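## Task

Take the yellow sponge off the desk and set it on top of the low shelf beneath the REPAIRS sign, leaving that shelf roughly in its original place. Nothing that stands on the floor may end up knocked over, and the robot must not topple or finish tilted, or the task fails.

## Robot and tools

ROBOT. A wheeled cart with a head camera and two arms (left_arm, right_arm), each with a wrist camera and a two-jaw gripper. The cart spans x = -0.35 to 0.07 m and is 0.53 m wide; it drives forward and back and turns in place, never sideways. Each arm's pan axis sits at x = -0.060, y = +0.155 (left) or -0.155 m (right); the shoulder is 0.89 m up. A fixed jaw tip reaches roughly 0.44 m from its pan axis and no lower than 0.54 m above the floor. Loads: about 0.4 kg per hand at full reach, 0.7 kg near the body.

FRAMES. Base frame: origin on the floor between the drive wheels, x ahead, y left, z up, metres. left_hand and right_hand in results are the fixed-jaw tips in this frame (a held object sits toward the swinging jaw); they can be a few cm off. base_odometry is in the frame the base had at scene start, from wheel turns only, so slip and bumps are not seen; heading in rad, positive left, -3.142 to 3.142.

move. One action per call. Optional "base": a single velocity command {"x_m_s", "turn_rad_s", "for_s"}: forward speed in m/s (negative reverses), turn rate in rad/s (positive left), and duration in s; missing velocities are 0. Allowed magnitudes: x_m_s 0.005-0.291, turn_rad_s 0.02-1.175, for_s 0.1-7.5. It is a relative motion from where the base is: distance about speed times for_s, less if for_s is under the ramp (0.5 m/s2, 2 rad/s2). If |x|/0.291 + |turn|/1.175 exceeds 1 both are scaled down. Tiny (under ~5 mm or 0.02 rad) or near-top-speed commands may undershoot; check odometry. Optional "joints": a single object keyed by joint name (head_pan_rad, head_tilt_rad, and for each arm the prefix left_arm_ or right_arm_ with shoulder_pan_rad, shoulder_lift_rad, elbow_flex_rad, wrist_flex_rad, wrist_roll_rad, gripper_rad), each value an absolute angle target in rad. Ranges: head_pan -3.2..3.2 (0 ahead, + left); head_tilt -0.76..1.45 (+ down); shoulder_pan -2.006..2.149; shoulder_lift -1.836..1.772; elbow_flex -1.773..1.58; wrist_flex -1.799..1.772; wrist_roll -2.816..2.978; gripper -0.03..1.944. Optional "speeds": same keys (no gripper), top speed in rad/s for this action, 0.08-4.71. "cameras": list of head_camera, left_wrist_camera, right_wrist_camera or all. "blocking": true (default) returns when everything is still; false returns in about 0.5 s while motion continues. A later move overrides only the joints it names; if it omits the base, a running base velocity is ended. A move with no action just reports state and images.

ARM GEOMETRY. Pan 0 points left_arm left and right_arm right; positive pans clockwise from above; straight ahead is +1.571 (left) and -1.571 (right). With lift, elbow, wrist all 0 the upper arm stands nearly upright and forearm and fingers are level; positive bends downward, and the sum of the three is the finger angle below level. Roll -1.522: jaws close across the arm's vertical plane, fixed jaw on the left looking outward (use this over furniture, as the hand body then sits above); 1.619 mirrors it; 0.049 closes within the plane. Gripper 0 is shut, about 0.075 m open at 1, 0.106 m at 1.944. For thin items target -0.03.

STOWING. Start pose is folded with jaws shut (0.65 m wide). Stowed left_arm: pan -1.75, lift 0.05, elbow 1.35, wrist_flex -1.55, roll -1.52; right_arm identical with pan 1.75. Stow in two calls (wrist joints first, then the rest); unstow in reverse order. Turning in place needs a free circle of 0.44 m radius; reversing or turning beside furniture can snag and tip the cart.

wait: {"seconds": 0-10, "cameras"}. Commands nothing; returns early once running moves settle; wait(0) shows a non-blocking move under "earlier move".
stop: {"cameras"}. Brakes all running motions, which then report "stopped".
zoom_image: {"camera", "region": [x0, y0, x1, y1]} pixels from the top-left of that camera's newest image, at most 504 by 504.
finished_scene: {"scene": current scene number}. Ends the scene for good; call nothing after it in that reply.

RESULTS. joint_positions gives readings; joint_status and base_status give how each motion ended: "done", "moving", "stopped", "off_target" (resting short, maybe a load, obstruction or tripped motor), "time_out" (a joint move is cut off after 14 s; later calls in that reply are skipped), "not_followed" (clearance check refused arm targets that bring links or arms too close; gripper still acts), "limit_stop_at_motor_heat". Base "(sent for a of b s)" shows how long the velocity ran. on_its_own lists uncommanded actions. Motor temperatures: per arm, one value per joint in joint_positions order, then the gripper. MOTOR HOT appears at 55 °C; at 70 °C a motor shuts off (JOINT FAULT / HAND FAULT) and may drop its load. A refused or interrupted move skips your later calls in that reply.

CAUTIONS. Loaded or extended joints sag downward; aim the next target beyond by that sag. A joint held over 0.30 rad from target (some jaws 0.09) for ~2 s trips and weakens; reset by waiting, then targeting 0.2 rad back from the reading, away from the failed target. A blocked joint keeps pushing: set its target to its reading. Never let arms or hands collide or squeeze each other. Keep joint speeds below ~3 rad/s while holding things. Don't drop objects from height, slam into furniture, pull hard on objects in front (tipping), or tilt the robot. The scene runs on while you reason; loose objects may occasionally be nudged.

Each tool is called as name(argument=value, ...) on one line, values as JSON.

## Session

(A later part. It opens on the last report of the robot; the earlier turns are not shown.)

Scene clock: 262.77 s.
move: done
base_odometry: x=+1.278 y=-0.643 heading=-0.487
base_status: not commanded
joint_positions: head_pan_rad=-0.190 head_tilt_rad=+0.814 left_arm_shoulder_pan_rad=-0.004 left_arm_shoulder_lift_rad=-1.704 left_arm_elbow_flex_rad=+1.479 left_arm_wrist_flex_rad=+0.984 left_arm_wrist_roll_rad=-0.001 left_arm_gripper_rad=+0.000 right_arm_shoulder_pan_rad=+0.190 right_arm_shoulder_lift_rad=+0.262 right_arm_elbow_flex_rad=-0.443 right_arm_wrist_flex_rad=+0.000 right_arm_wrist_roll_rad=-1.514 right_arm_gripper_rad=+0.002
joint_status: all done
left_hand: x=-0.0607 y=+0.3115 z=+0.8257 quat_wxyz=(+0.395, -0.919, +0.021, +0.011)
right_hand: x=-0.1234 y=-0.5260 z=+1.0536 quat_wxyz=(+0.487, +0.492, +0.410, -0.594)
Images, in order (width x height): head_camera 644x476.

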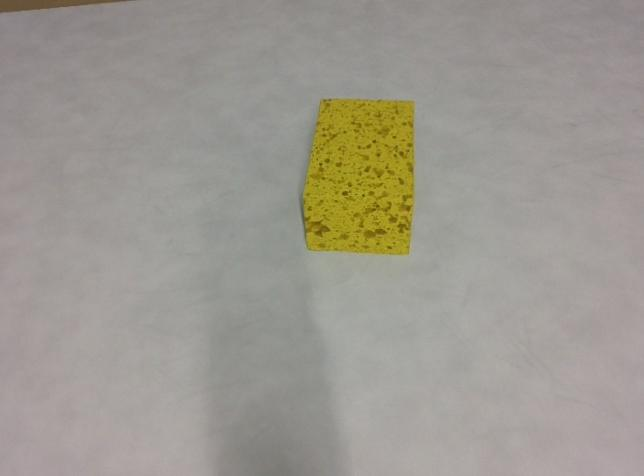

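move(base={"x_m_s":-0.2,"for_s":0.8})

move(base={"turn_rad_s":-0.5,"for_s":0.8})

move(base={"x_m_s":-0.22,"for_s":1.75}, joints={"right_arm_shoulder_pan_rad":-1.25,"right_arm_gripper_rad":1.944})

move(base={"turn_rad_s":0.5,"for_s":0.8})

move(base={"x_m_s":0.22,"for_s":2.05}, joints={"head_pan_rad":-0.35}, cameras=["head_camera","right_wrist_camera"])

Scene clock: 283.83 s.
move: done
base_odometry: x=+1.137 y=-0.568 heading=-0.490
base_status: done (sent for 0.8 of 0.8 s)
joint_positions: head_pan_rad=-0.190 head_tilt_rad=+0.814 left_arm_shoulder_pan_rad=+0.003 left_arm_shoulder_lift_rad=-1.704 left_arm_elbow_flex_rad=+1.479 left_arm_wrist_flex_rad=+0.984 left_arm_wrist_roll_rad=-0.001 left_arm_gripper_rad=+0.000 right_arm_shoulder_pan_rad=+0.194 right_arm_shoulder_lift_rad=+0.262 right_arm_elbow_flex_rad=-0.443 right_arm_wrist_flex_rad=+0.000 right_arm_wrist_roll_rad=-1.514 right_arm_gripper_rad=+0.002
joint_status: not commanded
left_hand: x=-0.0595 y=+0.3115 z=+0.8257 quat_wxyz=(+0.395, -0.918, +0.024, +0.009)
right_hand: x=-0.1251 y=-0.5257 z=+1.0536 quat_wxyz=(+0.486, +0.493, +0.409, -0.595)
pictures: none

Scene clock: 285.37 s.
move: done
base_odometry: x=+1.136 y=-0.568 heading=-0.887
base_status: done (sent for 0.8 of 0.8 s)
joint_positions: head_pan_rad=-0.190 head_tilt_rad=+0.814 left_arm_shoulder_pan_rad=+0.002 left_arm_shoulder_lift_rad=-1.704 left_arm_elbow_flex_rad=+1.479 left_arm_wrist_flex_rad=+0.984 left_arm_wrist_roll_rad=-0.001 left_arm_gripper_rad=+0.000 right_arm_shoulder_pan_rad=+0.191 right_arm_shoulder_lift_rad=+0.262 right_arm_elbow_flex_rad=-0.443 right_arm_wrist_flex_rad=+0.000 right_arm_wrist_roll_rad=-1.514 right_arm_gripper_rad=+0.002
joint_status: not commanded
left_hand: x=-0.0597 y=+0.3115 z=+0.8257 quat_wxyz=(+0.395, -0.919, +0.023, +0.009)
right_hand: x=-0.1239 y=-0.5259 z=+1.0536 quat_wxyz=(+0.486, +0.492, +0.409, -0.595)
pictures: none

Scene clock: 288.33 s.
move: done
base_odometry: x=+0.892 y=-0.266 heading=-0.888
base_status: done (sent for 1.77 of 1.77 s)
joint_positions: head_pan_rad=-0.190 head_tilt_rad=+0.814 left_arm_shoulder_pan_rad=+0.000 left_arm_shoulder_lift_rad=-1.704 left_arm_elbow_flex_rad=+1.479 left_arm_wrist_flex_rad=+0.984 left_arm_wrist_roll_rad=-0.001 left_arm_gripper_rad=+0.000 right_arm_shoulder_pan_rad=-1.243 right_arm_shoulder_lift_rad=+0.262 right_arm_elbow_flex_rad=-0.443 right_arm_wrist_flex_rad=+0.000 right_arm_wrist_roll_rad=-1.514 right_arm_gripper_rad=+1.933
joint_status: all done
left_hand: x=-0.0600 y=+0.3115 z=+0.8257 quat_wxyz=(+0.395, -0.919, +0.023, +0.010)
right_hand: x=+0.2987 y=-0.2688 z=+1.0536 quat_wxyz=(+0.757, +0.102, +0.632, -0.128)
pictures: none

Scene clock: 289.93 s.
move: done
base_odometry: x=+0.891 y=-0.266 heading=-0.486
base_status: done (sent for 0.8 of 0.8 s)
joint_positions: head_pan_rad=-0.190 head_tilt_rad=+0.814 left_arm_shoulder_pan_rad=-0.003 left_arm_shoulder_lift_rad=-1.704 left_arm_elbow_flex_rad=+1.479 left_arm_wrist_flex_rad=+0.984 left_arm_wrist_roll_rad=-0.001 left_arm_gripper_rad=+0.000 right_arm_shoulder_pan_rad=-1.248 right_arm_shoulder_lift_rad=+0.262 right_arm_elbow_flex_rad=-0.443 right_arm_wrist_flex_rad=+0.000 right_arm_wrist_roll_rad=-1.514 right_arm_gripper_rad=+1.933
joint_status: not commanded
left_hand: x=-0.0604 y=+0.3115 z=+0.8257 quat_wxyz=(+0.395, -0.919, +0.021, +0.010)
right_hand: x=+0.2992 y=-0.2672 z=+1.0536 quat_wxyz=(+0.758, +0.100, +0.632, -0.127)
pictures: none

Scene clock: 293.03 s.
move: done
base_odometry: x=+1.294 y=-0.478 heading=-0.485
base_status: done (sent for 2.07 of 2.07 s)
joint_positions: head_pan_rad=-0.341 head_tilt_rad=+0.814 left_arm_shoulder_pan_rad=-0.004 left_arm_shoulder_lift_rad=-1.704 left_arm_elbow_flex_rad=+1.479 left_arm_wrist_flex_rad=+0.984 left_arm_wrist_roll_rad=-0.001 left_arm_gripper_rad=+0.000 right_arm_shoulder_pan_rad=-1.251 right_arm_shoulder_lift_rad=+0.260 right_arm_elbow_flex_rad=-0.443 right_arm_wrist_flex_rad=+0.000 right_arm_wrist_roll_rad=-1.514 right_arm_gripper_rad=+1.933
joint_status: all done
left_hand: x=-0.0607 y=+0.3115 z=+0.8257 quat_wxyz=(+0.395, -0.919, +0.021, +0.011)
right_hand: x=+0.2994 y=-0.2660 z=+1.0541 quat_wxyz=(+0.758, +0.099, +0.632, -0.126)
Images, in order (width x height): head_camera 644x476, right_wrist_camera 644x476.

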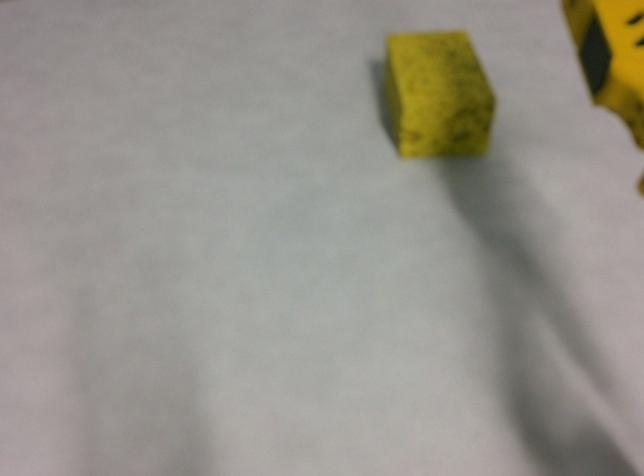

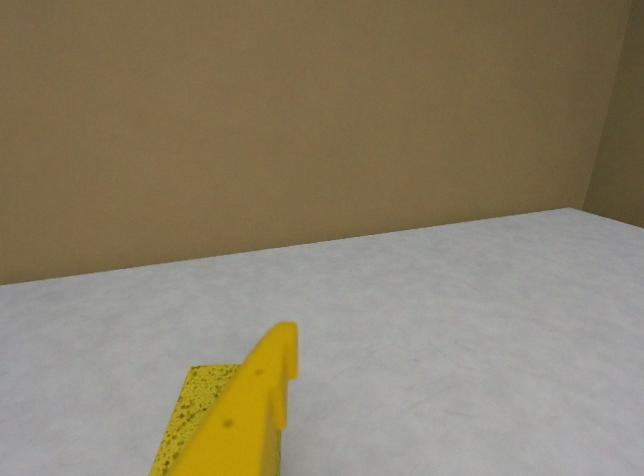

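move(base={"x_m_s":0.1,"for_s":0.65}, joints={"right_arm_shoulder_lift_rad":0.3,"right_arm_elbow_flex_rad":-0.3,"right_arm_wrist_flex_rad":0.5,"right_arm_shoulder_pan_rad":-1.4}, cameras=["head_camera","right_wrist_camera"])

Scene clock: 300.83 s.
move: done
base_odometry: x=+1.351 y=-0.508 heading=-0.482
base_status: done (sent for 0.67 of 0.67 s)
joint_positions: head_pan_rad=-0.341 head_tilt_rad=+0.814 left_arm_shoulder_pan_rad=+0.003 left_arm_shoulder_lift_rad=-1.704 left_arm_elbow_flex_rad=+1.479 left_arm_wrist_flex_rad=+0.984 left_arm_wrist_roll_rad=-0.001 left_arm_gripper_rad=+0.000 right_arm_shoulder_pan_rad=-1.399 right_arm_shoulder_lift_rad=+0.318 right_arm_elbow_flex_rad=-0.294 right_arm_wrist_flex_rad=+0.497 right_arm_wrist_roll_rad=-1.525 right_arm_gripper_rad=+1.933
joint_status: all done
left_hand: x=-0.0595 y=+0.3115 z=+0.8257 quat_wxyz=(+0.395, -0.918, +0.024, +0.009)
right_hand: x=+0.3023 y=-0.2098 z=+0.9140 quat_wxyz=(+0.499, +0.075, +0.862, -0.042)
Images, in order (width x height): head_camera 644x476, right_wrist_camera 644x476.

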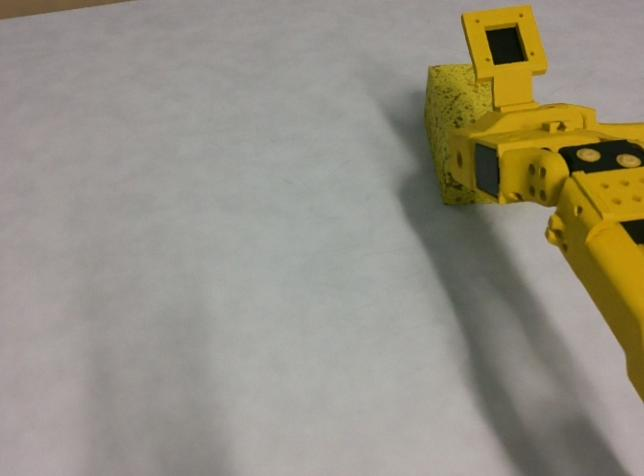

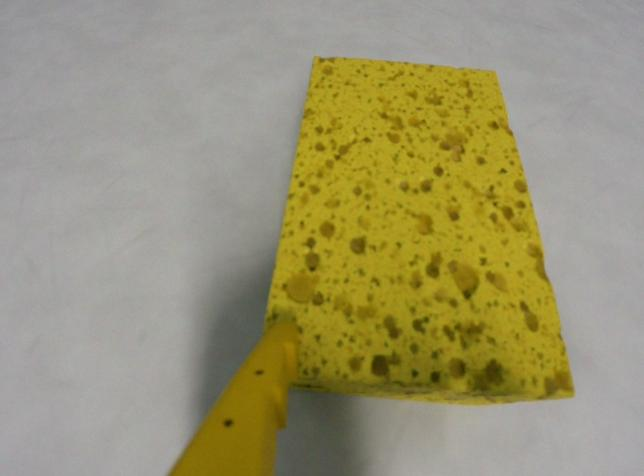

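move(joints={"right_arm_shoulder_pan_rad":-1.445,"right_arm_shoulder_lift_rad":0.75,"right_arm_elbow_flex_rad":-0.75,"right_arm_wrist_flex_rad":0.4}, cameras=["right_wrist_camera"])

Scene clock: 312.03 s.
move: done
base_odometry: x=+1.351 y=-0.508 heading=-0.482
base_status: not commanded
joint_positions: head_pan_rad=-0.341 head_tilt_rad=+0.814 left_arm_shoulder_pan_rad=+0.003 left_arm_shoulder_lift_rad=-1.704 left_arm_elbow_flex_rad=+1.479 left_arm_wrist_flex_rad=+0.984 left_arm_wrist_roll_rad=-0.001 left_arm_gripper_rad=+0.000 right_arm_shoulder_pan_rad=-1.438 right_arm_shoulder_lift_rad=+0.769 right_arm_elbow_flex_rad=-0.705 right_arm_wrist_flex_rad=+0.414 right_arm_wrist_roll_rad=-1.525 right_arm_gripper_rad=+1.933
joint_status: all done
left_hand: x=-0.0595 y=+0.3115 z=+0.8257 quat_wxyz=(+0.395, -0.918, +0.024, +0.009)
right_hand: x=+0.3436 y=-0.2012 z=+0.8779 quat_wxyz=(+0.518, +0.058, +0.853, -0.034)
Images, in order (width x height): right_wrist_camera 644x476.

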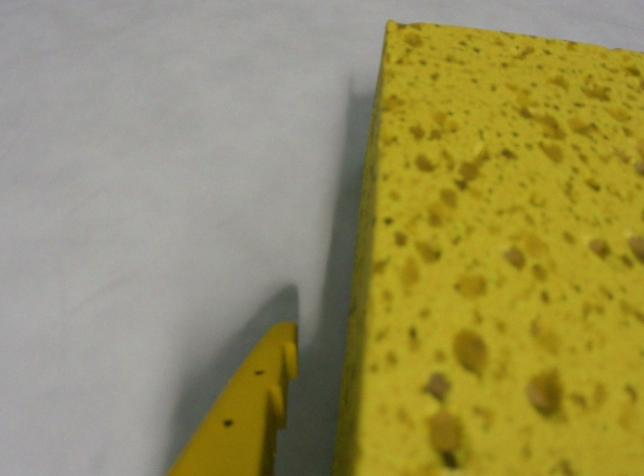

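move(joints={"right_arm_shoulder_pan_rad":-1.415})

move(joints={"right_arm_shoulder_lift_rad":1.0,"right_arm_elbow_flex_rad":-0.8,"right_arm_wrist_flex_rad":0.2}, speeds={"right_arm_shoulder_lift_rad":0.6,"right_arm_elbow_flex_rad":0.4,"right_arm_wrist_flex_rad":0.5}, cameras=["head_camera","right_wrist_camera"])

Scene clock: 320.00 s.
move: done
base_odometry: x=+1.351 y=-0.508 heading=-0.482
base_status: not commanded
joint_positions: head_pan_rad=-0.341 head_tilt_rad=+0.814 left_arm_shoulder_pan_rad=+0.003 left_arm_shoulder_lift_rad=-1.704 left_arm_elbow_flex_rad=+1.479 left_arm_wrist_flex_rad=+0.984 left_arm_wrist_roll_rad=-0.001 left_arm_gripper_rad=+0.000 right_arm_shoulder_pan_rad=-1.424 right_arm_shoulder_lift_rad=+0.769 right_arm_elbow_flex_rad=-0.705 right_arm_wrist_flex_rad=+0.414 right_arm_wrist_roll_rad=-1.525 right_arm_gripper_rad=+1.933
joint_status: all done
left_hand: x=-0.0595 y=+0.3115 z=+0.8257 quat_wxyz=(+0.395, -0.918, +0.024, +0.009)
right_hand: x=+0.3430 y=-0.2068 z=+0.8779 quat_wxyz=(+0.518, +0.064, +0.852, -0.037)
pictures: none

Scene clock: 320.93 s.
move: done
base_odometry: x=+1.351 y=-0.508 heading=-0.482
base_status: not commanded
joint_positions: head_pan_rad=-0.341 head_tilt_rad=+0.814 left_arm_shoulder_pan_rad=+0.002 left_arm_shoulder_lift_rad=-1.704 left_arm_elbow_flex_rad=+1.479 left_arm_wrist_flex_rad=+0.984 left_arm_wrist_roll_rad=-0.001 left_arm_gripper_rad=+0.000 right_arm_shoulder_pan_rad=-1.422 right_arm_shoulder_lift_rad=+0.970 right_arm_elbow_flex_rad=-0.800 right_arm_wrist_flex_rad=+0.198 right_arm_wrist_roll_rad=-1.525 right_arm_gripper_rad=+1.933
joint_status: all done
left_hand: x=-0.0597 y=+0.3115 z=+0.8257 quat_wxyz=(+0.395, -0.919, +0.023, +0.009)
right_hand: x=+0.3592 y=-0.2098 z=+0.8589 quat_wxyz=(+0.564, +0.062, +0.822, -0.041)
Images, in order (width x height): head_camera 644x476, right_wrist_camera 644x476.

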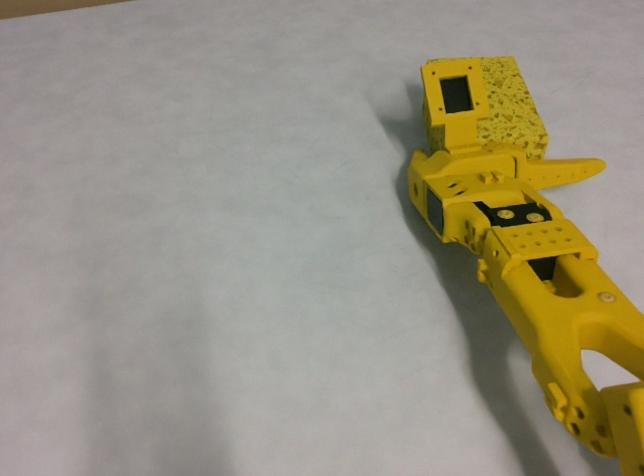

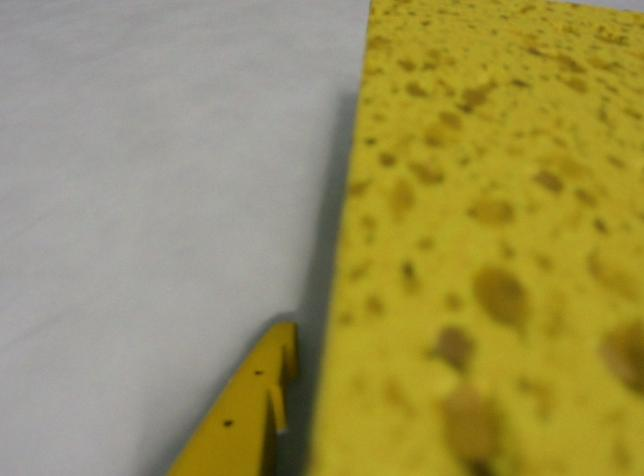

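move(joints={"right_arm_shoulder_lift_rad":1.05,"right_arm_elbow_flex_rad":-0.82,"right_arm_wrist_flex_rad":0.18})

move(joints={"right_arm_gripper_rad":0.6}, cameras=["head_camera","right_wrist_camera"])

Scene clock: 327.13 s.
move: done
base_odometry: x=+1.351 y=-0.508 heading=-0.482
base_status: not commanded
joint_positions: head_pan_rad=-0.341 head_tilt_rad=+0.814 left_arm_shoulder_pan_rad=+0.002 left_arm_shoulder_lift_rad=-1.704 left_arm_elbow_flex_rad=+1.479 left_arm_wrist_flex_rad=+0.984 left_arm_wrist_roll_rad=-0.001 left_arm_gripper_rad=+0.000 right_arm_shoulder_pan_rad=-1.422 right_arm_shoulder_lift_rad=+0.998 right_arm_elbow_flex_rad=-0.823 right_arm_wrist_flex_rad=+0.176 right_arm_wrist_roll_rad=-1.525 right_arm_gripper_rad=+1.933
joint_status: all done
left_hand: x=-0.0597 y=+0.3115 z=+0.8257 quat_wxyz=(+0.395, -0.919, +0.023, +0.009)
right_hand: x=+0.3611 y=-0.2101 z=+0.8578 quat_wxyz=(+0.571, +0.062, +0.817, -0.042)
pictures: none

Scene clock: 328.33 s.
move: off_target
base_odometry: x=+1.351 y=-0.508 heading=-0.482
base_status: not commanded
joint_positions: head_pan_rad=-0.341 head_tilt_rad=+0.814 left_arm_shoulder_pan_rad=+0.002 left_arm_shoulder_lift_rad=-1.704 left_arm_elbow_flex_rad=+1.479 left_arm_wrist_flex_rad=+0.984 left_arm_wrist_roll_rad=-0.001 left_arm_gripper_rad=+0.000 right_arm_shoulder_pan_rad=-1.416 right_arm_shoulder_lift_rad=+0.998 right_arm_elbow_flex_rad=-0.823 right_arm_wrist_flex_rad=+0.176 right_arm_wrist_roll_rad=-1.515 right_arm_gripper_rad=+0.974
joint_status: right_arm_gripper_rad off_target (ended at +0.973, target +0.600)
left_hand: x=-0.0597 y=+0.3115 z=+0.8257 quat_wxyz=(+0.395, -0.919, +0.023, +0.009)
right_hand: x=+0.3607 y=-0.2127 z=+0.8577 quat_wxyz=(+0.571, +0.061, +0.817, -0.046)
Images, in order (width x height): head_camera 644x476, right_wrist_camera 644x476.

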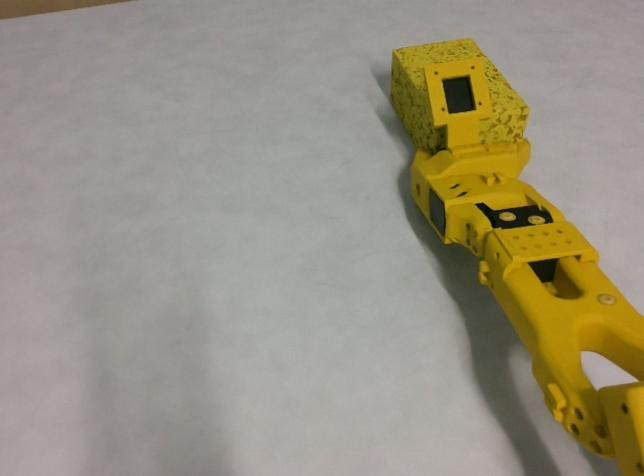

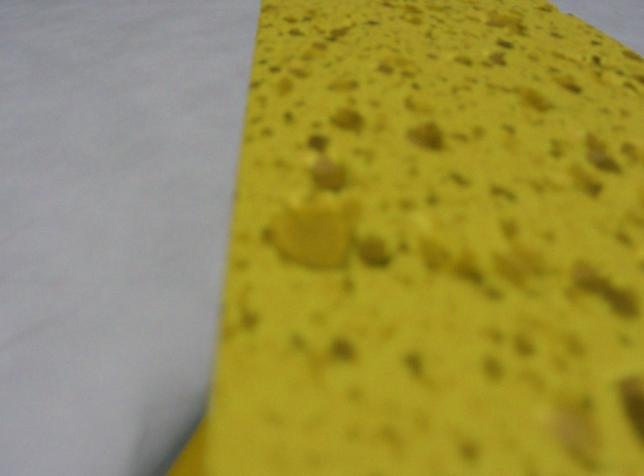

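move(joints={"right_arm_gripper_rad":0.78,"right_arm_shoulder_lift_rad":0.3,"right_arm_elbow_flex_rad":-0.6,"right_arm_wrist_flex_rad":0.3}, speeds={"right_arm_shoulder_lift_rad":1.0,"right_arm_elbow_flex_rad":0.5,"right_arm_wrist_flex_rad":0.3}, cameras=["head_camera"])

Scene clock: 335.33 s.
move: off_target
base_odometry: x=+1.351 y=-0.508 heading=-0.482
base_status: not commanded
joint_positions: head_pan_rad=-0.341 head_tilt_rad=+0.814 left_arm_shoulder_pan_rad=+0.002 left_arm_shoulder_lift_rad=-1.704 left_arm_elbow_flex_rad=+1.479 left_arm_wrist_flex_rad=+0.984 left_arm_wrist_roll_rad=-0.001 left_arm_gripper_rad=+0.000 right_arm_shoulder_pan_rad=-1.419 right_arm_shoulder_lift_rad=+0.371 right_arm_elbow_flex_rad=-0.590 right_arm_wrist_flex_rad=+0.299 right_arm_wrist_roll_rad=-1.525 right_arm_gripper_rad=+1.002
joint_status: right_arm_gripper_rad off_target (ended at +1.002, target +0.780); the others done
left_hand: x=-0.0597 y=+0.3115 z=+0.8257 quat_wxyz=(+0.395, -0.919, +0.023, +0.009)
right_hand: x=+0.3245 y=-0.2058 z=+1.0103 quat_wxyz=(+0.677, +0.056, +0.732, -0.050)
Images, in order (width x height): head_camera 644x476.

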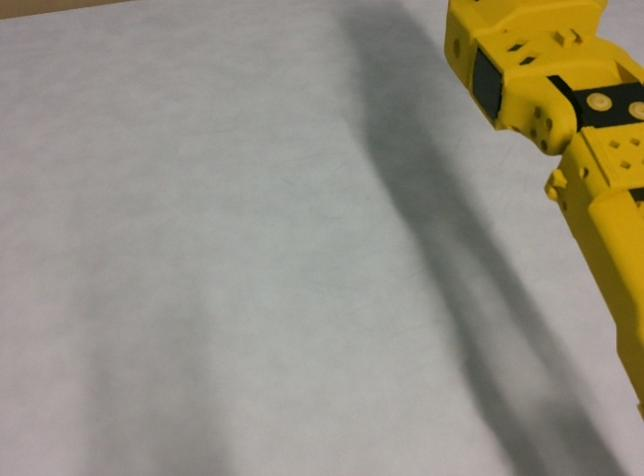

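move(base={"x_m_s":-0.25,"for_s":1.5})

move(base={"turn_rad_s":0.3,"for_s":0.65})

move(base={"x_m_s":-0.25,"for_s":3.9})

move(base={"turn_rad_s":-0.6,"for_s":2.9}, joints={"head_pan_rad":0,"head_tilt_rad":0.7}, cameras=["head_camera","right_wrist_camera"])

Scene clock: 357.77 s.
move: done
base_odometry: x=+1.021 y=-0.334 heading=-0.484
base_status: done (sent for 1.5 of 1.5 s)
joint_positions: head_pan_rad=-0.341 head_tilt_rad=+0.814 left_arm_shoulder_pan_rad=-0.003 left_arm_shoulder_lift_rad=-1.704 left_arm_elbow_flex_rad=+1.479 left_arm_wrist_flex_rad=+0.984 left_arm_wrist_roll_rad=-0.001 left_arm_gripper_rad=+0.000 right_arm_shoulder_pan_rad=-1.421 right_arm_shoulder_lift_rad=+0.371 right_arm_elbow_flex_rad=-0.590 right_arm_wrist_flex_rad=+0.299 right_arm_wrist_roll_rad=-1.525 right_arm_gripper_rad=+1.002
joint_status: not commanded
left_hand: x=-0.0604 y=+0.3115 z=+0.8257 quat_wxyz=(+0.395, -0.919, +0.021, +0.010)
right_hand: x=+0.3246 y=-0.2053 z=+1.0103 quat_wxyz=(+0.677, +0.056, +0.732, -0.050)
pictures: none

Scene clock: 359.27 s.
move: done
base_odometry: x=+1.021 y=-0.334 heading=-0.286
base_status: done (sent for 0.67 of 0.67 s)
joint_positions: head_pan_rad=-0.341 head_tilt_rad=+0.814 left_arm_shoulder_pan_rad=-0.001 left_arm_shoulder_lift_rad=-1.704 left_arm_elbow_flex_rad=+1.479 left_arm_wrist_flex_rad=+0.984 left_arm_wrist_roll_rad=-0.001 left_arm_gripper_rad=+0.000 right_arm_shoulder_pan_rad=-1.424 right_arm_shoulder_lift_rad=+0.371 right_arm_elbow_flex_rad=-0.590 right_arm_wrist_flex_rad=+0.299 right_arm_wrist_roll_rad=-1.525 right_arm_gripper_rad=+1.002
joint_status: not commanded
left_hand: x=-0.0602 y=+0.3115 z=+0.8257 quat_wxyz=(+0.395, -0.919, +0.022, +0.010)
right_hand: x=+0.3248 y=-0.2041 z=+1.0103 quat_wxyz=(+0.677, +0.055, +0.733, -0.049)
pictures: none

Scene clock: 364.43 s.
move: done
base_odometry: x=+0.086 y=-0.060 heading=-0.286
base_status: done (sent for 3.9 of 3.9 s)
joint_positions: head_pan_rad=-0.341 head_tilt_rad=+0.814 left_arm_shoulder_pan_rad=-0.004 left_arm_shoulder_lift_rad=-1.704 left_arm_elbow_flex_rad=+1.479 left_arm_wrist_flex_rad=+0.984 left_arm_wrist_roll_rad=-0.001 left_arm_gripper_rad=+0.000 right_arm_shoulder_pan_rad=-1.424 right_arm_shoulder_lift_rad=+0.371 right_arm_elbow_flex_rad=-0.590 right_arm_wrist_flex_rad=+0.299 right_arm_wrist_roll_rad=-1.525 right_arm_gripper_rad=+1.002
joint_status: not commanded
left_hand: x=-0.0607 y=+0.3115 z=+0.8257 quat_wxyz=(+0.395, -0.919, +0.021, +0.011)
right_hand: x=+0.3248 y=-0.2041 z=+1.0103 quat_wxyz=(+0.677, +0.055, +0.733, -0.049)
pictures: none

Scene clock: 368.10 s.
move: done
base_odometry: x=+0.085 y=-0.060 heading=-2.026
base_status: done (sent for 2.9 of 2.9 s)
joint_positions: head_pan_rad=-0.011 head_tilt_rad=+0.713 left_arm_shoulder_pan_rad=+0.003 left_arm_shoulder_lift_rad=-1.704 left_arm_elbow_flex_rad=+1.479 left_arm_wrist_flex_rad=+0.984 left_arm_wrist_roll_rad=-0.001 left_arm_gripper_rad=+0.000 right_arm_shoulder_pan_rad=-1.418 right_arm_shoulder_lift_rad=+0.371 right_arm_elbow_flex_rad=-0.590 right_arm_wrist_flex_rad=+0.299 right_arm_wrist_roll_rad=-1.525 right_arm_gripper_rad=+1.002
joint_status: all done
left_hand: x=-0.0595 y=+0.3115 z=+0.8257 quat_wxyz=(+0.395, -0.918, +0.024, +0.009)
right_hand: x=+0.3245 y=-0.2064 z=+1.0103 quat_wxyz=(+0.677, +0.057, +0.732, -0.051)
Images, in order (width x height): head_camera 644x476, right_wrist_camera 644x476.

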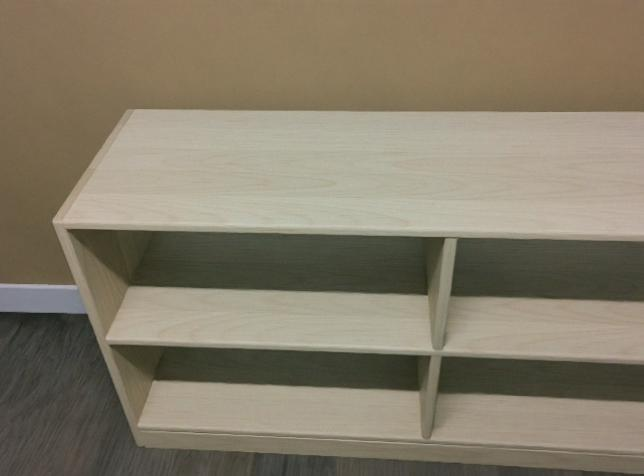

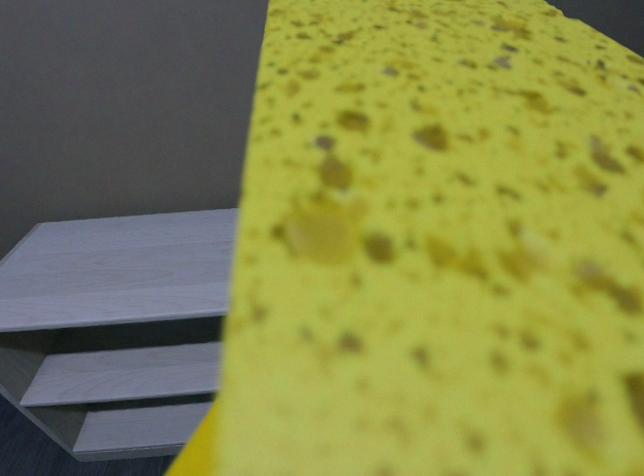

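move(base={"x_m_s":0.2,"for_s":2.3}, joints={"head_tilt_rad":0.9,"head_pan_rad":-0.3}, cameras=["head_camera"])

move(joints={"head_tilt_rad":1.4,"head_pan_rad":0}, cameras=["head_camera"])

Scene clock: 386.87 s.
move: done
base_odometry: x=-0.118 y=-0.473 heading=-2.028
base_status: done (sent for 2.3 of 2.3 s)
joint_positions: head_pan_rad=-0.292 head_tilt_rad=+0.894 left_arm_shoulder_pan_rad=-0.004 left_arm_shoulder_lift_rad=-1.704 left_arm_elbow_flex_rad=+1.479 left_arm_wrist_flex_rad=+0.984 left_arm_wrist_roll_rad=-0.001 left_arm_gripper_rad=+0.000 right_arm_shoulder_pan_rad=-1.418 right_arm_shoulder_lift_rad=+0.371 right_arm_elbow_flex_rad=-0.590 right_arm_wrist_flex_rad=+0.299 right_arm_wrist_roll_rad=-1.525 right_arm_gripper_rad=+1.002
joint_status: all done
left_hand: x=-0.0607 y=+0.3115 z=+0.8257 quat_wxyz=(+0.395, -0.919, +0.021, +0.011)
right_hand: x=+0.3245 y=-0.2064 z=+1.0103 quat_wxyz=(+0.677, +0.057, +0.732, -0.051)
Images, in order (width x height): head_camera 644x476.

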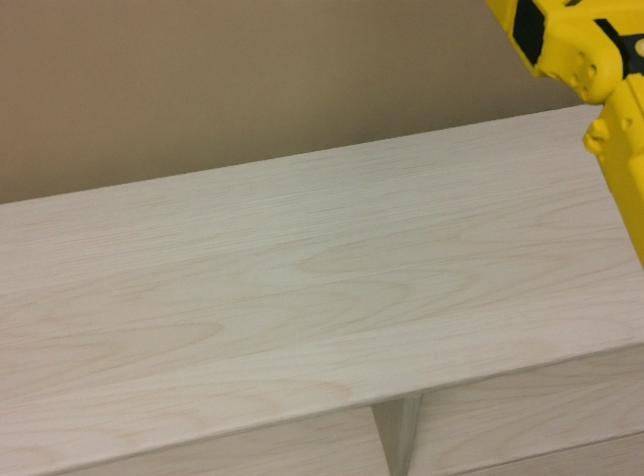

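Scene clock: 388.00 s.
move: done
base_odometry: x=-0.118 y=-0.473 heading=-2.028
base_status: not commanded
joint_positions: head_pan_rad=-0.011 head_tilt_rad=+1.395 left_arm_shoulder_pan_rad=-0.004 left_arm_shoulder_lift_rad=-1.704 left_arm_elbow_flex_rad=+1.479 left_arm_wrist_flex_rad=+0.984 left_arm_wrist_roll_rad=-0.001 left_arm_gripper_rad=+0.000 right_arm_shoulder_pan_rad=-1.418 right_arm_shoulder_lift_rad=+0.371 right_arm_elbow_flex_rad=-0.590 right_arm_wrist_flex_rad=+0.299 right_arm_wrist_roll_rad=-1.525 right_arm_gripper_rad=+1.002
joint_status: all done
left_hand: x=-0.0607 y=+0.3115 z=+0.8257 quat_wxyz=(+0.395, -0.919, +0.021, +0.011)
right_hand: x=+0.3245 y=-0.2064 z=+1.0103 quat_wxyz=(+0.677, +0.057, +0.732, -0.051)
Images, in order (width x height): head_camera 644x476.

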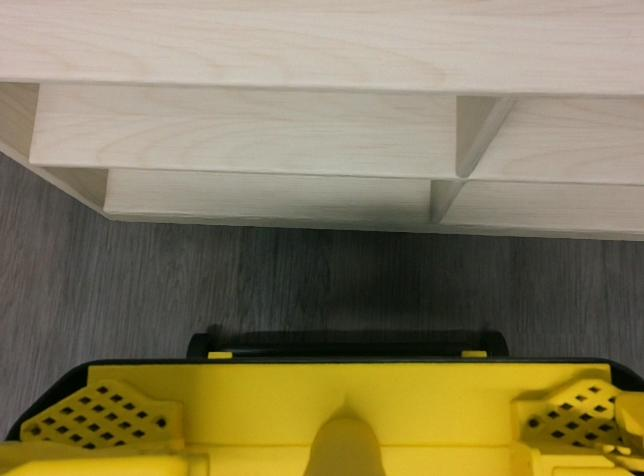

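move(base={"x_m_s":0.12,"for_s":1.25}, joints={"head_tilt_rad":0.9,"head_pan_rad":-0.3,"right_arm_shoulder_pan_rad":-1.5})

move(joints={"right_arm_shoulder_lift_rad":1.3,"right_arm_elbow_flex_rad":-0.4,"right_arm_wrist_flex_rad":-0.58}, speeds={"right_arm_shoulder_lift_rad":0.8,"right_arm_elbow_flex_rad":0.2,"right_arm_wrist_flex_rad":0.76}, cameras=["head_camera","right_wrist_camera"])

Scene clock: 397.00 s.
move: done
base_odometry: x=-0.186 y=-0.610 heading=-2.027
base_status: done (sent for 1.27 of 1.27 s)
joint_positions: head_pan_rad=-0.292 head_tilt_rad=+0.914 left_arm_shoulder_pan_rad=+0.003 left_arm_shoulder_lift_rad=-1.704 left_arm_elbow_flex_rad=+1.479 left_arm_wrist_flex_rad=+0.984 left_arm_wrist_roll_rad=-0.001 left_arm_gripper_rad=+0.000 right_arm_shoulder_pan_rad=-1.498 right_arm_shoulder_lift_rad=+0.371 right_arm_elbow_flex_rad=-0.590 right_arm_wrist_flex_rad=+0.299 right_arm_wrist_roll_rad=-1.525 right_arm_gripper_rad=+1.002
joint_status: all done
left_hand: x=-0.0595 y=+0.3115 z=+0.8257 quat_wxyz=(+0.395, -0.918, +0.024, +0.009)
right_hand: x=+0.3273 y=-0.1756 z=+1.0103 quat_wxyz=(+0.678, +0.028, +0.734, -0.024)
pictures: none

Scene clock: 398.83 s.
move: done
base_odometry: x=-0.186 y=-0.610 heading=-2.027
base_status: not commanded
joint_positions: head_pan_rad=-0.292 head_tilt_rad=+0.914 left_arm_shoulder_pan_rad=+0.003 left_arm_shoulder_lift_rad=-1.704 left_arm_elbow_flex_rad=+1.479 left_arm_wrist_flex_rad=+0.984 left_arm_wrist_roll_rad=-0.001 left_arm_gripper_rad=+0.000 right_arm_shoulder_pan_rad=-1.498 right_arm_shoulder_lift_rad=+1.322 right_arm_elbow_flex_rad=-0.397 right_arm_wrist_flex_rad=-0.562 right_arm_wrist_roll_rad=-1.525 right_arm_gripper_rad=+1.002
joint_status: all done
left_hand: x=-0.0595 y=+0.3115 z=+0.8257 quat_wxyz=(+0.395, -0.918, +0.024, +0.009)
right_hand: x=+0.3213 y=-0.1752 z=+0.7328 quat_wxyz=(+0.567, +0.031, +0.823, -0.020)
Images, in order (width x height): head_camera 644x476, right_wrist_camera 644x476.

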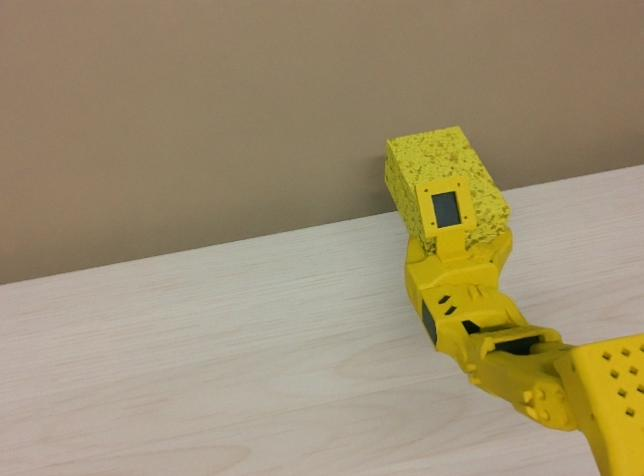

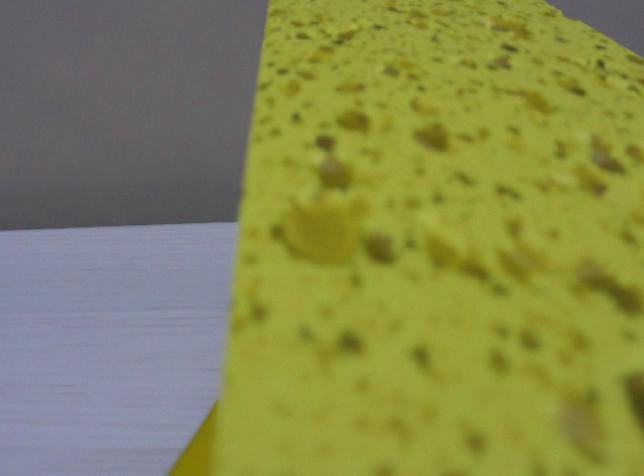

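move(joints={"right_arm_shoulder_lift_rad":1.5,"right_arm_elbow_flex_rad":-0.38,"right_arm_wrist_flex_rad":-0.76}, speeds={"right_arm_shoulder_lift_rad":0.4,"right_arm_elbow_flex_rad":0.1,"right_arm_wrist_flex_rad":0.4}, cameras=["head_camera","right_wrist_camera"])

Scene clock: 406.67 s.
move: done
base_odometry: x=-0.186 y=-0.610 heading=-2.027
base_status: not commanded
joint_positions: head_pan_rad=-0.292 head_tilt_rad=+0.914 left_arm_shoulder_pan_rad=+0.003 left_arm_shoulder_lift_rad=-1.704 left_arm_elbow_flex_rad=+1.479 left_arm_wrist_flex_rad=+0.984 left_arm_wrist_roll_rad=-0.001 left_arm_gripper_rad=+0.000 right_arm_shoulder_pan_rad=-1.498 right_arm_shoulder_lift_rad=+1.518 right_arm_elbow_flex_rad=-0.379 right_arm_wrist_flex_rad=-0.741 right_arm_wrist_roll_rad=-1.525 right_arm_gripper_rad=+1.002
joint_status: all done
left_hand: x=-0.0595 y=+0.3115 z=+0.8257 quat_wxyz=(+0.395, -0.918, +0.024, +0.009)
right_hand: x=+0.2929 y=-0.1731 z=+0.6891 quat_wxyz=(+0.553, +0.032, +0.832, -0.020)
Images, in order (width x height): head_camera 644x476, right_wrist_camera 644x476.

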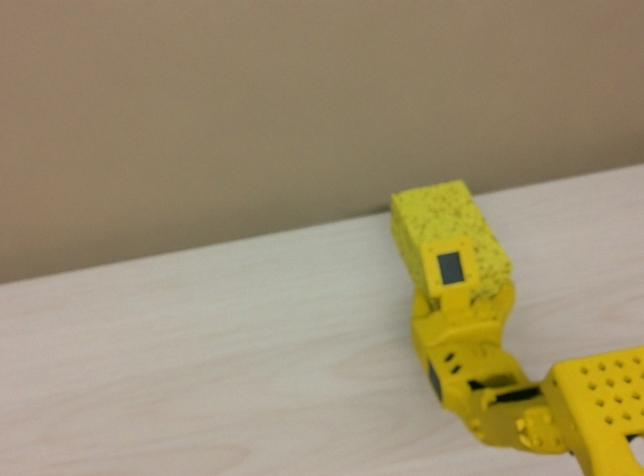

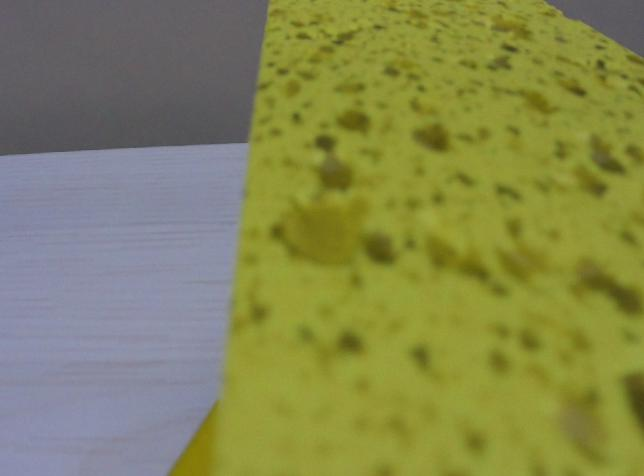

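move(joints={"right_arm_shoulder_lift_rad":1.6,"right_arm_elbow_flex_rad":-0.36,"right_arm_wrist_flex_rad":-0.85}, speeds={"right_arm_shoulder_lift_rad":0.3,"right_arm_elbow_flex_rad":0.1,"right_arm_wrist_flex_rad":0.3})

move(joints={"right_arm_shoulder_lift_rad":1.65,"right_arm_elbow_flex_rad":-0.32,"right_arm_wrist_flex_rad":-0.93}, speeds={"right_arm_shoulder_lift_rad":0.2,"right_arm_elbow_flex_rad":0.2,"right_arm_wrist_flex_rad":0.3}, cameras=["head_camera","right_wrist_camera"])

Scene clock: 415.63 s.
move: done
base_odometry: x=-0.186 y=-0.610 heading=-2.027
base_status: not commanded
joint_positions: head_pan_rad=-0.292 head_tilt_rad=+0.914 left_arm_shoulder_pan_rad=+0.003 left_arm_shoulder_lift_rad=-1.704 left_arm_elbow_flex_rad=+1.479 left_arm_wrist_flex_rad=+0.984 left_arm_wrist_roll_rad=-0.001 left_arm_gripper_rad=+0.000 right_arm_shoulder_pan_rad=-1.498 right_arm_shoulder_lift_rad=+1.615 right_arm_elbow_flex_rad=-0.359 right_arm_wrist_flex_rad=-0.831 right_arm_wrist_roll_rad=-1.525 right_arm_gripper_rad=+1.002
joint_status: all done
left_hand: x=-0.0595 y=+0.3115 z=+0.8257 quat_wxyz=(+0.395, -0.918, +0.024, +0.009)
right_hand: x=+0.2742 y=-0.1717 z=+0.6681 quat_wxyz=(+0.542, +0.032, +0.840, -0.019)
pictures: none

Scene clock: 416.40 s.
move: done
base_odometry: x=-0.186 y=-0.610 heading=-2.027
base_status: not commanded
joint_positions: head_pan_rad=-0.292 head_tilt_rad=+0.914 left_arm_shoulder_pan_rad=+0.003 left_arm_shoulder_lift_rad=-1.704 left_arm_elbow_flex_rad=+1.479 left_arm_wrist_flex_rad=+0.984 left_arm_wrist_roll_rad=-0.001 left_arm_gripper_rad=+0.000 right_arm_shoulder_pan_rad=-1.498 right_arm_shoulder_lift_rad=+1.664 right_arm_elbow_flex_rad=-0.322 right_arm_wrist_flex_rad=-0.911 right_arm_wrist_roll_rad=-1.525 right_arm_gripper_rad=+1.002
joint_status: all done
left_hand: x=-0.0595 y=+0.3115 z=+0.8257 quat_wxyz=(+0.395, -0.918, +0.024, +0.009)
right_hand: x=+0.2610 y=-0.1708 z=+0.6583 quat_wxyz=(+0.539, +0.032, +0.841, -0.019)
Images, in order (width x height): head_camera 644x476, right_wrist_camera 644x476.

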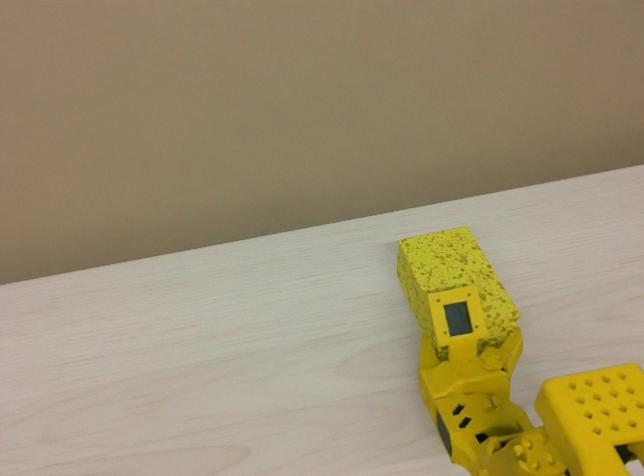

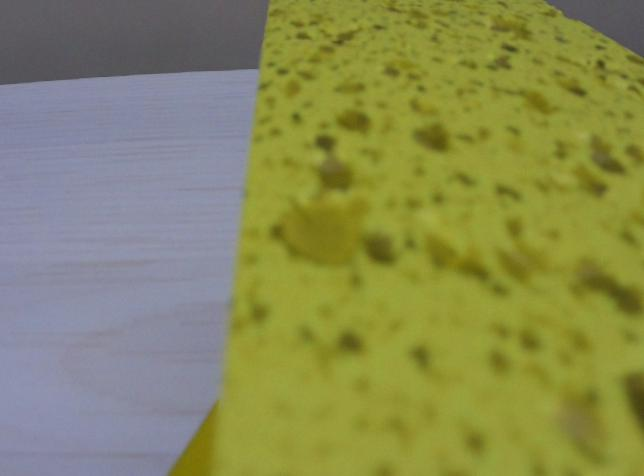

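move(joints={"right_arm_shoulder_lift_rad":1.7,"right_arm_elbow_flex_rad":-0.15,"right_arm_wrist_flex_rad":-1.03}, speeds={"right_arm_shoulder_lift_rad":0.2,"right_arm_elbow_flex_rad":0.3,"right_arm_wrist_flex_rad":0.3}, cameras=["head_camera","right_wrist_camera"])

Scene clock: 425.97 s.
move: done
base_odometry: x=-0.186 y=-0.610 heading=-2.027
base_status: not commanded
joint_positions: head_pan_rad=-0.292 head_tilt_rad=+0.914 left_arm_shoulder_pan_rad=+0.003 left_arm_shoulder_lift_rad=-1.704 left_arm_elbow_flex_rad=+1.479 left_arm_wrist_flex_rad=+0.984 left_arm_wrist_roll_rad=-0.001 left_arm_gripper_rad=+0.000 right_arm_shoulder_pan_rad=-1.498 right_arm_shoulder_lift_rad=+1.710 right_arm_elbow_flex_rad=-0.153 right_arm_wrist_flex_rad=-1.014 right_arm_wrist_roll_rad=-1.525 right_arm_gripper_rad=+1.002
joint_status: all done
left_hand: x=-0.0595 y=+0.3115 z=+0.8257 quat_wxyz=(+0.395, -0.918, +0.024, +0.009)
right_hand: x=+0.2223 y=-0.1679 z=+0.6328 quat_wxyz=(+0.491, +0.033, +0.870, -0.017)
Images, in order (width x height): head_camera 644x476, right_wrist_camera 644x476.

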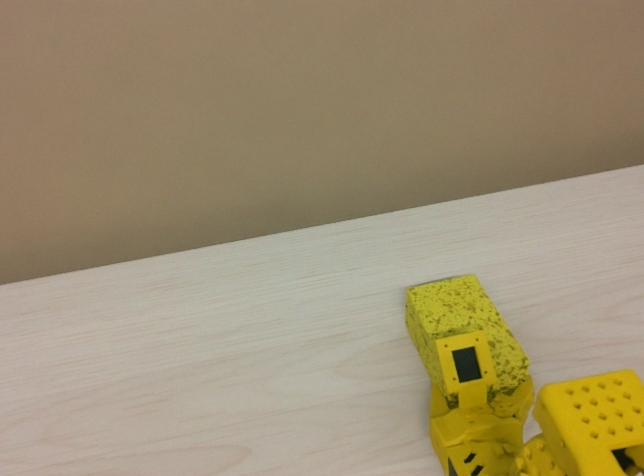

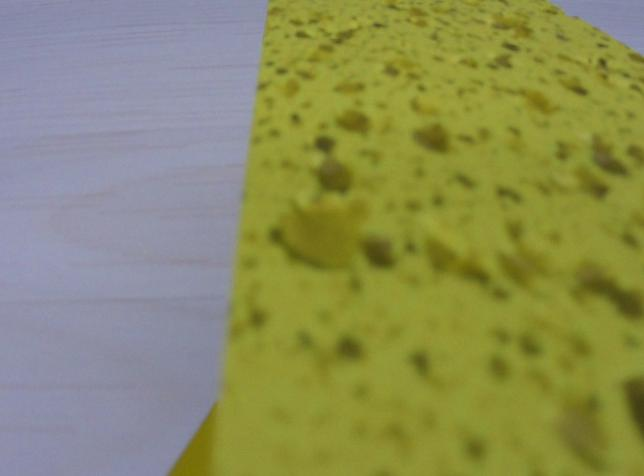

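move(joints={"right_arm_wrist_flex_rad":-0.75}, speeds={"right_arm_wrist_flex_rad":0.2}, cameras=["head_camera","right_wrist_camera"])

Scene clock: 432.93 s.
move: off_target
base_odometry: x=-0.186 y=-0.610 heading=-2.027
base_status: not commanded
joint_positions: head_pan_rad=-0.292 head_tilt_rad=+0.914 left_arm_shoulder_pan_rad=+0.003 left_arm_shoulder_lift_rad=-1.704 left_arm_elbow_flex_rad=+1.479 left_arm_wrist_flex_rad=+0.984 left_arm_wrist_roll_rad=-0.001 left_arm_gripper_rad=+0.000 right_arm_shoulder_pan_rad=-1.492 right_arm_shoulder_lift_rad=+1.694 right_arm_elbow_flex_rad=-0.167 right_arm_wrist_flex_rad=-0.798 right_arm_wrist_roll_rad=-1.525 right_arm_gripper_rad=+1.002
joint_status: right_arm_wrist_flex_rad off_target (ended at -0.798, target -0.750)
left_hand: x=-0.0595 y=+0.3115 z=+0.8257 quat_wxyz=(+0.395, -0.918, +0.024, +0.009)
right_hand: x=+0.2089 y=-0.1686 z=+0.6106 quat_wxyz=(+0.408, +0.037, +0.912, -0.016)
Images, in order (width x height): head_camera 644x476, right_wrist_camera 644x476.

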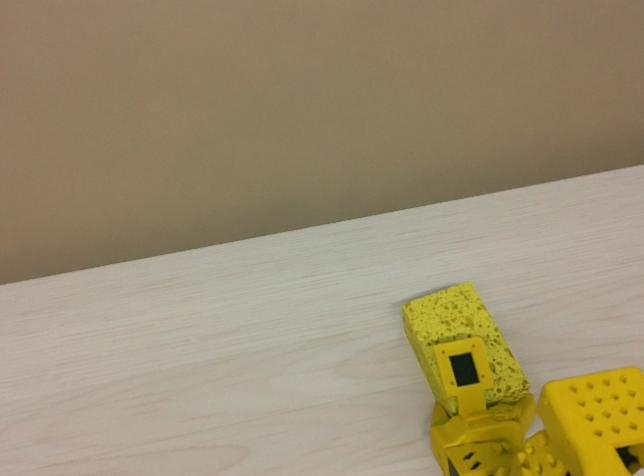

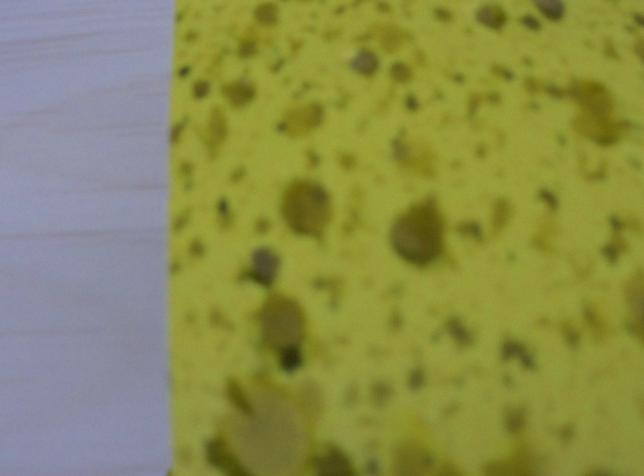

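move(joints={"right_arm_gripper_rad":1.3}, cameras=["head_camera","right_wrist_camera"])

Scene clock: 437.63 s.
move: done
base_odometry: x=-0.186 y=-0.610 heading=-2.027
base_status: not commanded
joint_positions: head_pan_rad=-0.292 head_tilt_rad=+0.914 left_arm_shoulder_pan_rad=+0.003 left_arm_shoulder_lift_rad=-1.704 left_arm_elbow_flex_rad=+1.479 left_arm_wrist_flex_rad=+0.984 left_arm_wrist_roll_rad=-0.001 left_arm_gripper_rad=+0.000 right_arm_shoulder_pan_rad=-1.492 right_arm_shoulder_lift_rad=+1.693 right_arm_elbow_flex_rad=-0.167 right_arm_wrist_flex_rad=-0.795 right_arm_wrist_roll_rad=-1.525 right_arm_gripper_rad=+1.290
joint_status: all done
left_hand: x=-0.0595 y=+0.3115 z=+0.8257 quat_wxyz=(+0.395, -0.918, +0.024, +0.009)
right_hand: x=+0.2091 y=-0.1686 z=+0.6106 quat_wxyz=(+0.407, +0.037, +0.912, -0.016)
Images, in order (width x height): head_camera 644x476, right_wrist_camera 644x476.

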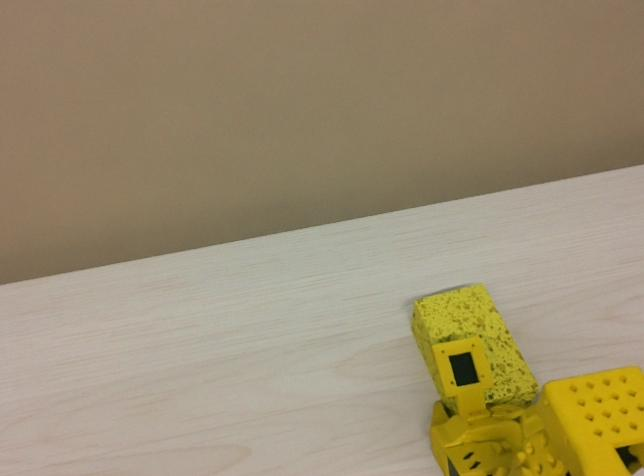

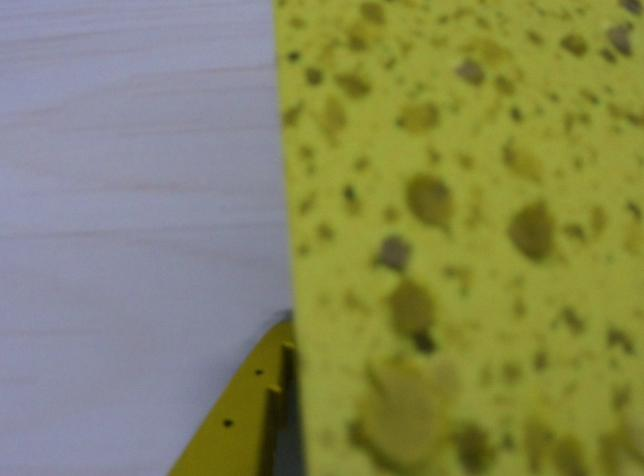

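Released; back off: open fully, raise in line with the fingers while reversing.

move(joints={"right_arm_gripper_rad":1.8})

move(joints={"right_arm_shoulder_lift_rad":1.0,"right_arm_elbow_flex_rad":0.2,"right_arm_wrist_flex_rad":-0.4}, speeds={"right_arm_shoulder_lift_rad":0.7,"right_arm_elbow_flex_rad":0.4,"right_arm_wrist_flex_rad":0.4})

move(base={"x_m_s":-0.15,"for_s":1.5}, cameras=["head_camera"])

Scene clock: 443.73 s.
move: done
base_odometry: x=-0.186 y=-0.610 heading=-2.027
base_status: not commanded
joint_positions: head_pan_rad=-0.292 head_tilt_rad=+0.914 left_arm_shoulder_pan_rad=+0.003 left_arm_shoulder_lift_rad=-1.704 left_arm_elbow_flex_rad=+1.479 left_arm_wrist_flex_rad=+0.984 left_arm_wrist_roll_rad=-0.001 left_arm_gripper_rad=+0.000 right_arm_shoulder_pan_rad=-1.492 right_arm_shoulder_lift_rad=+1.693 right_arm_elbow_flex_rad=-0.167 right_arm_wrist_flex_rad=-0.795 right_arm_wrist_roll_rad=-1.525 right_arm_gripper_rad=+1.790
joint_status: all done
left_hand: x=-0.0595 y=+0.3115 z=+0.8257 quat_wxyz=(+0.395, -0.918, +0.024, +0.009)
right_hand: x=+0.2091 y=-0.1686 z=+0.6106 quat_wxyz=(+0.407, +0.037, +0.912, -0.016)
pictures: none

Scene clock: 445.30 s.
move: done
base_odometry: x=-0.186 y=-0.610 heading=-2.027
base_status: not commanded
joint_positions: head_pan_rad=-0.292 head_tilt_rad=+0.914 left_arm_shoulder_pan_rad=+0.003 left_arm_shoulder_lift_rad=-1.704 left_arm_elbow_flex_rad=+1.479 left_arm_wrist_flex_rad=+0.984 left_arm_wrist_roll_rad=-0.001 left_arm_gripper_rad=+0.000 right_arm_shoulder_pan_rad=-1.493 right_arm_shoulder_lift_rad=+1.058 right_arm_elbow_flex_rad=+0.198 right_arm_wrist_flex_rad=-0.402 right_arm_wrist_roll_rad=-1.525 right_arm_gripper_rad=+1.790
joint_status: all done
left_hand: x=-0.0595 y=+0.3115 z=+0.8257 quat_wxyz=(+0.395, -0.918, +0.024, +0.009)
right_hand: x=+0.2339 y=-0.1702 z=+0.6770 quat_wxyz=(+0.350, +0.038, +0.936, -0.013)
pictures: none

Scene clock: 447.67 s.
move: done
base_odometry: x=-0.086 y=-0.407 heading=-2.028
base_status: done (sent for 1.5 of 1.5 s)
joint_positions: head_pan_rad=-0.292 head_tilt_rad=+0.914 left_arm_shoulder_pan_rad=-0.001 left_arm_shoulder_lift_rad=-1.704 left_arm_elbow_flex_rad=+1.479 left_arm_wrist_flex_rad=+0.984 left_arm_wrist_roll_rad=-0.001 left_arm_gripper_rad=+0.000 right_arm_shoulder_pan_rad=-1.493 right_arm_shoulder_lift_rad=+1.058 right_arm_elbow_flex_rad=+0.198 right_arm_wrist_flex_rad=-0.402 right_arm_wrist_roll_rad=-1.525 right_arm_gripper_rad=+1.790
joint_status: not commanded
left_hand: x=-0.0602 y=+0.3115 z=+0.8257 quat_wxyz=(+0.395, -0.919, +0.022, +0.010)
right_hand: x=+0.2339 y=-0.1702 z=+0.6770 quat_wxyz=(+0.350, +0.038, +0.936, -0.013)
Images, in order (width x height): head_camera 644x476.

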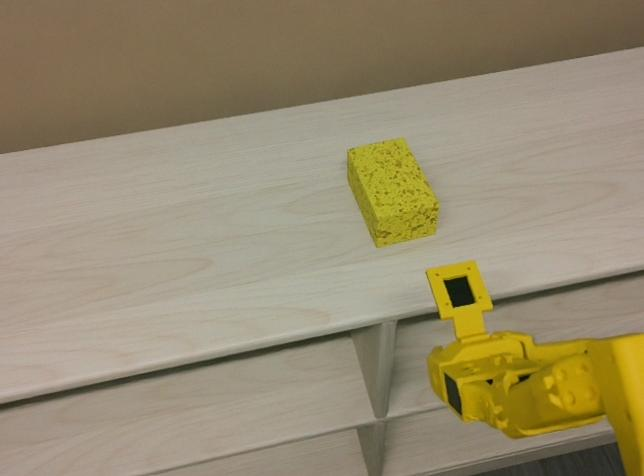

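finished_scene(scene=2)

The scene is finished: the task was done.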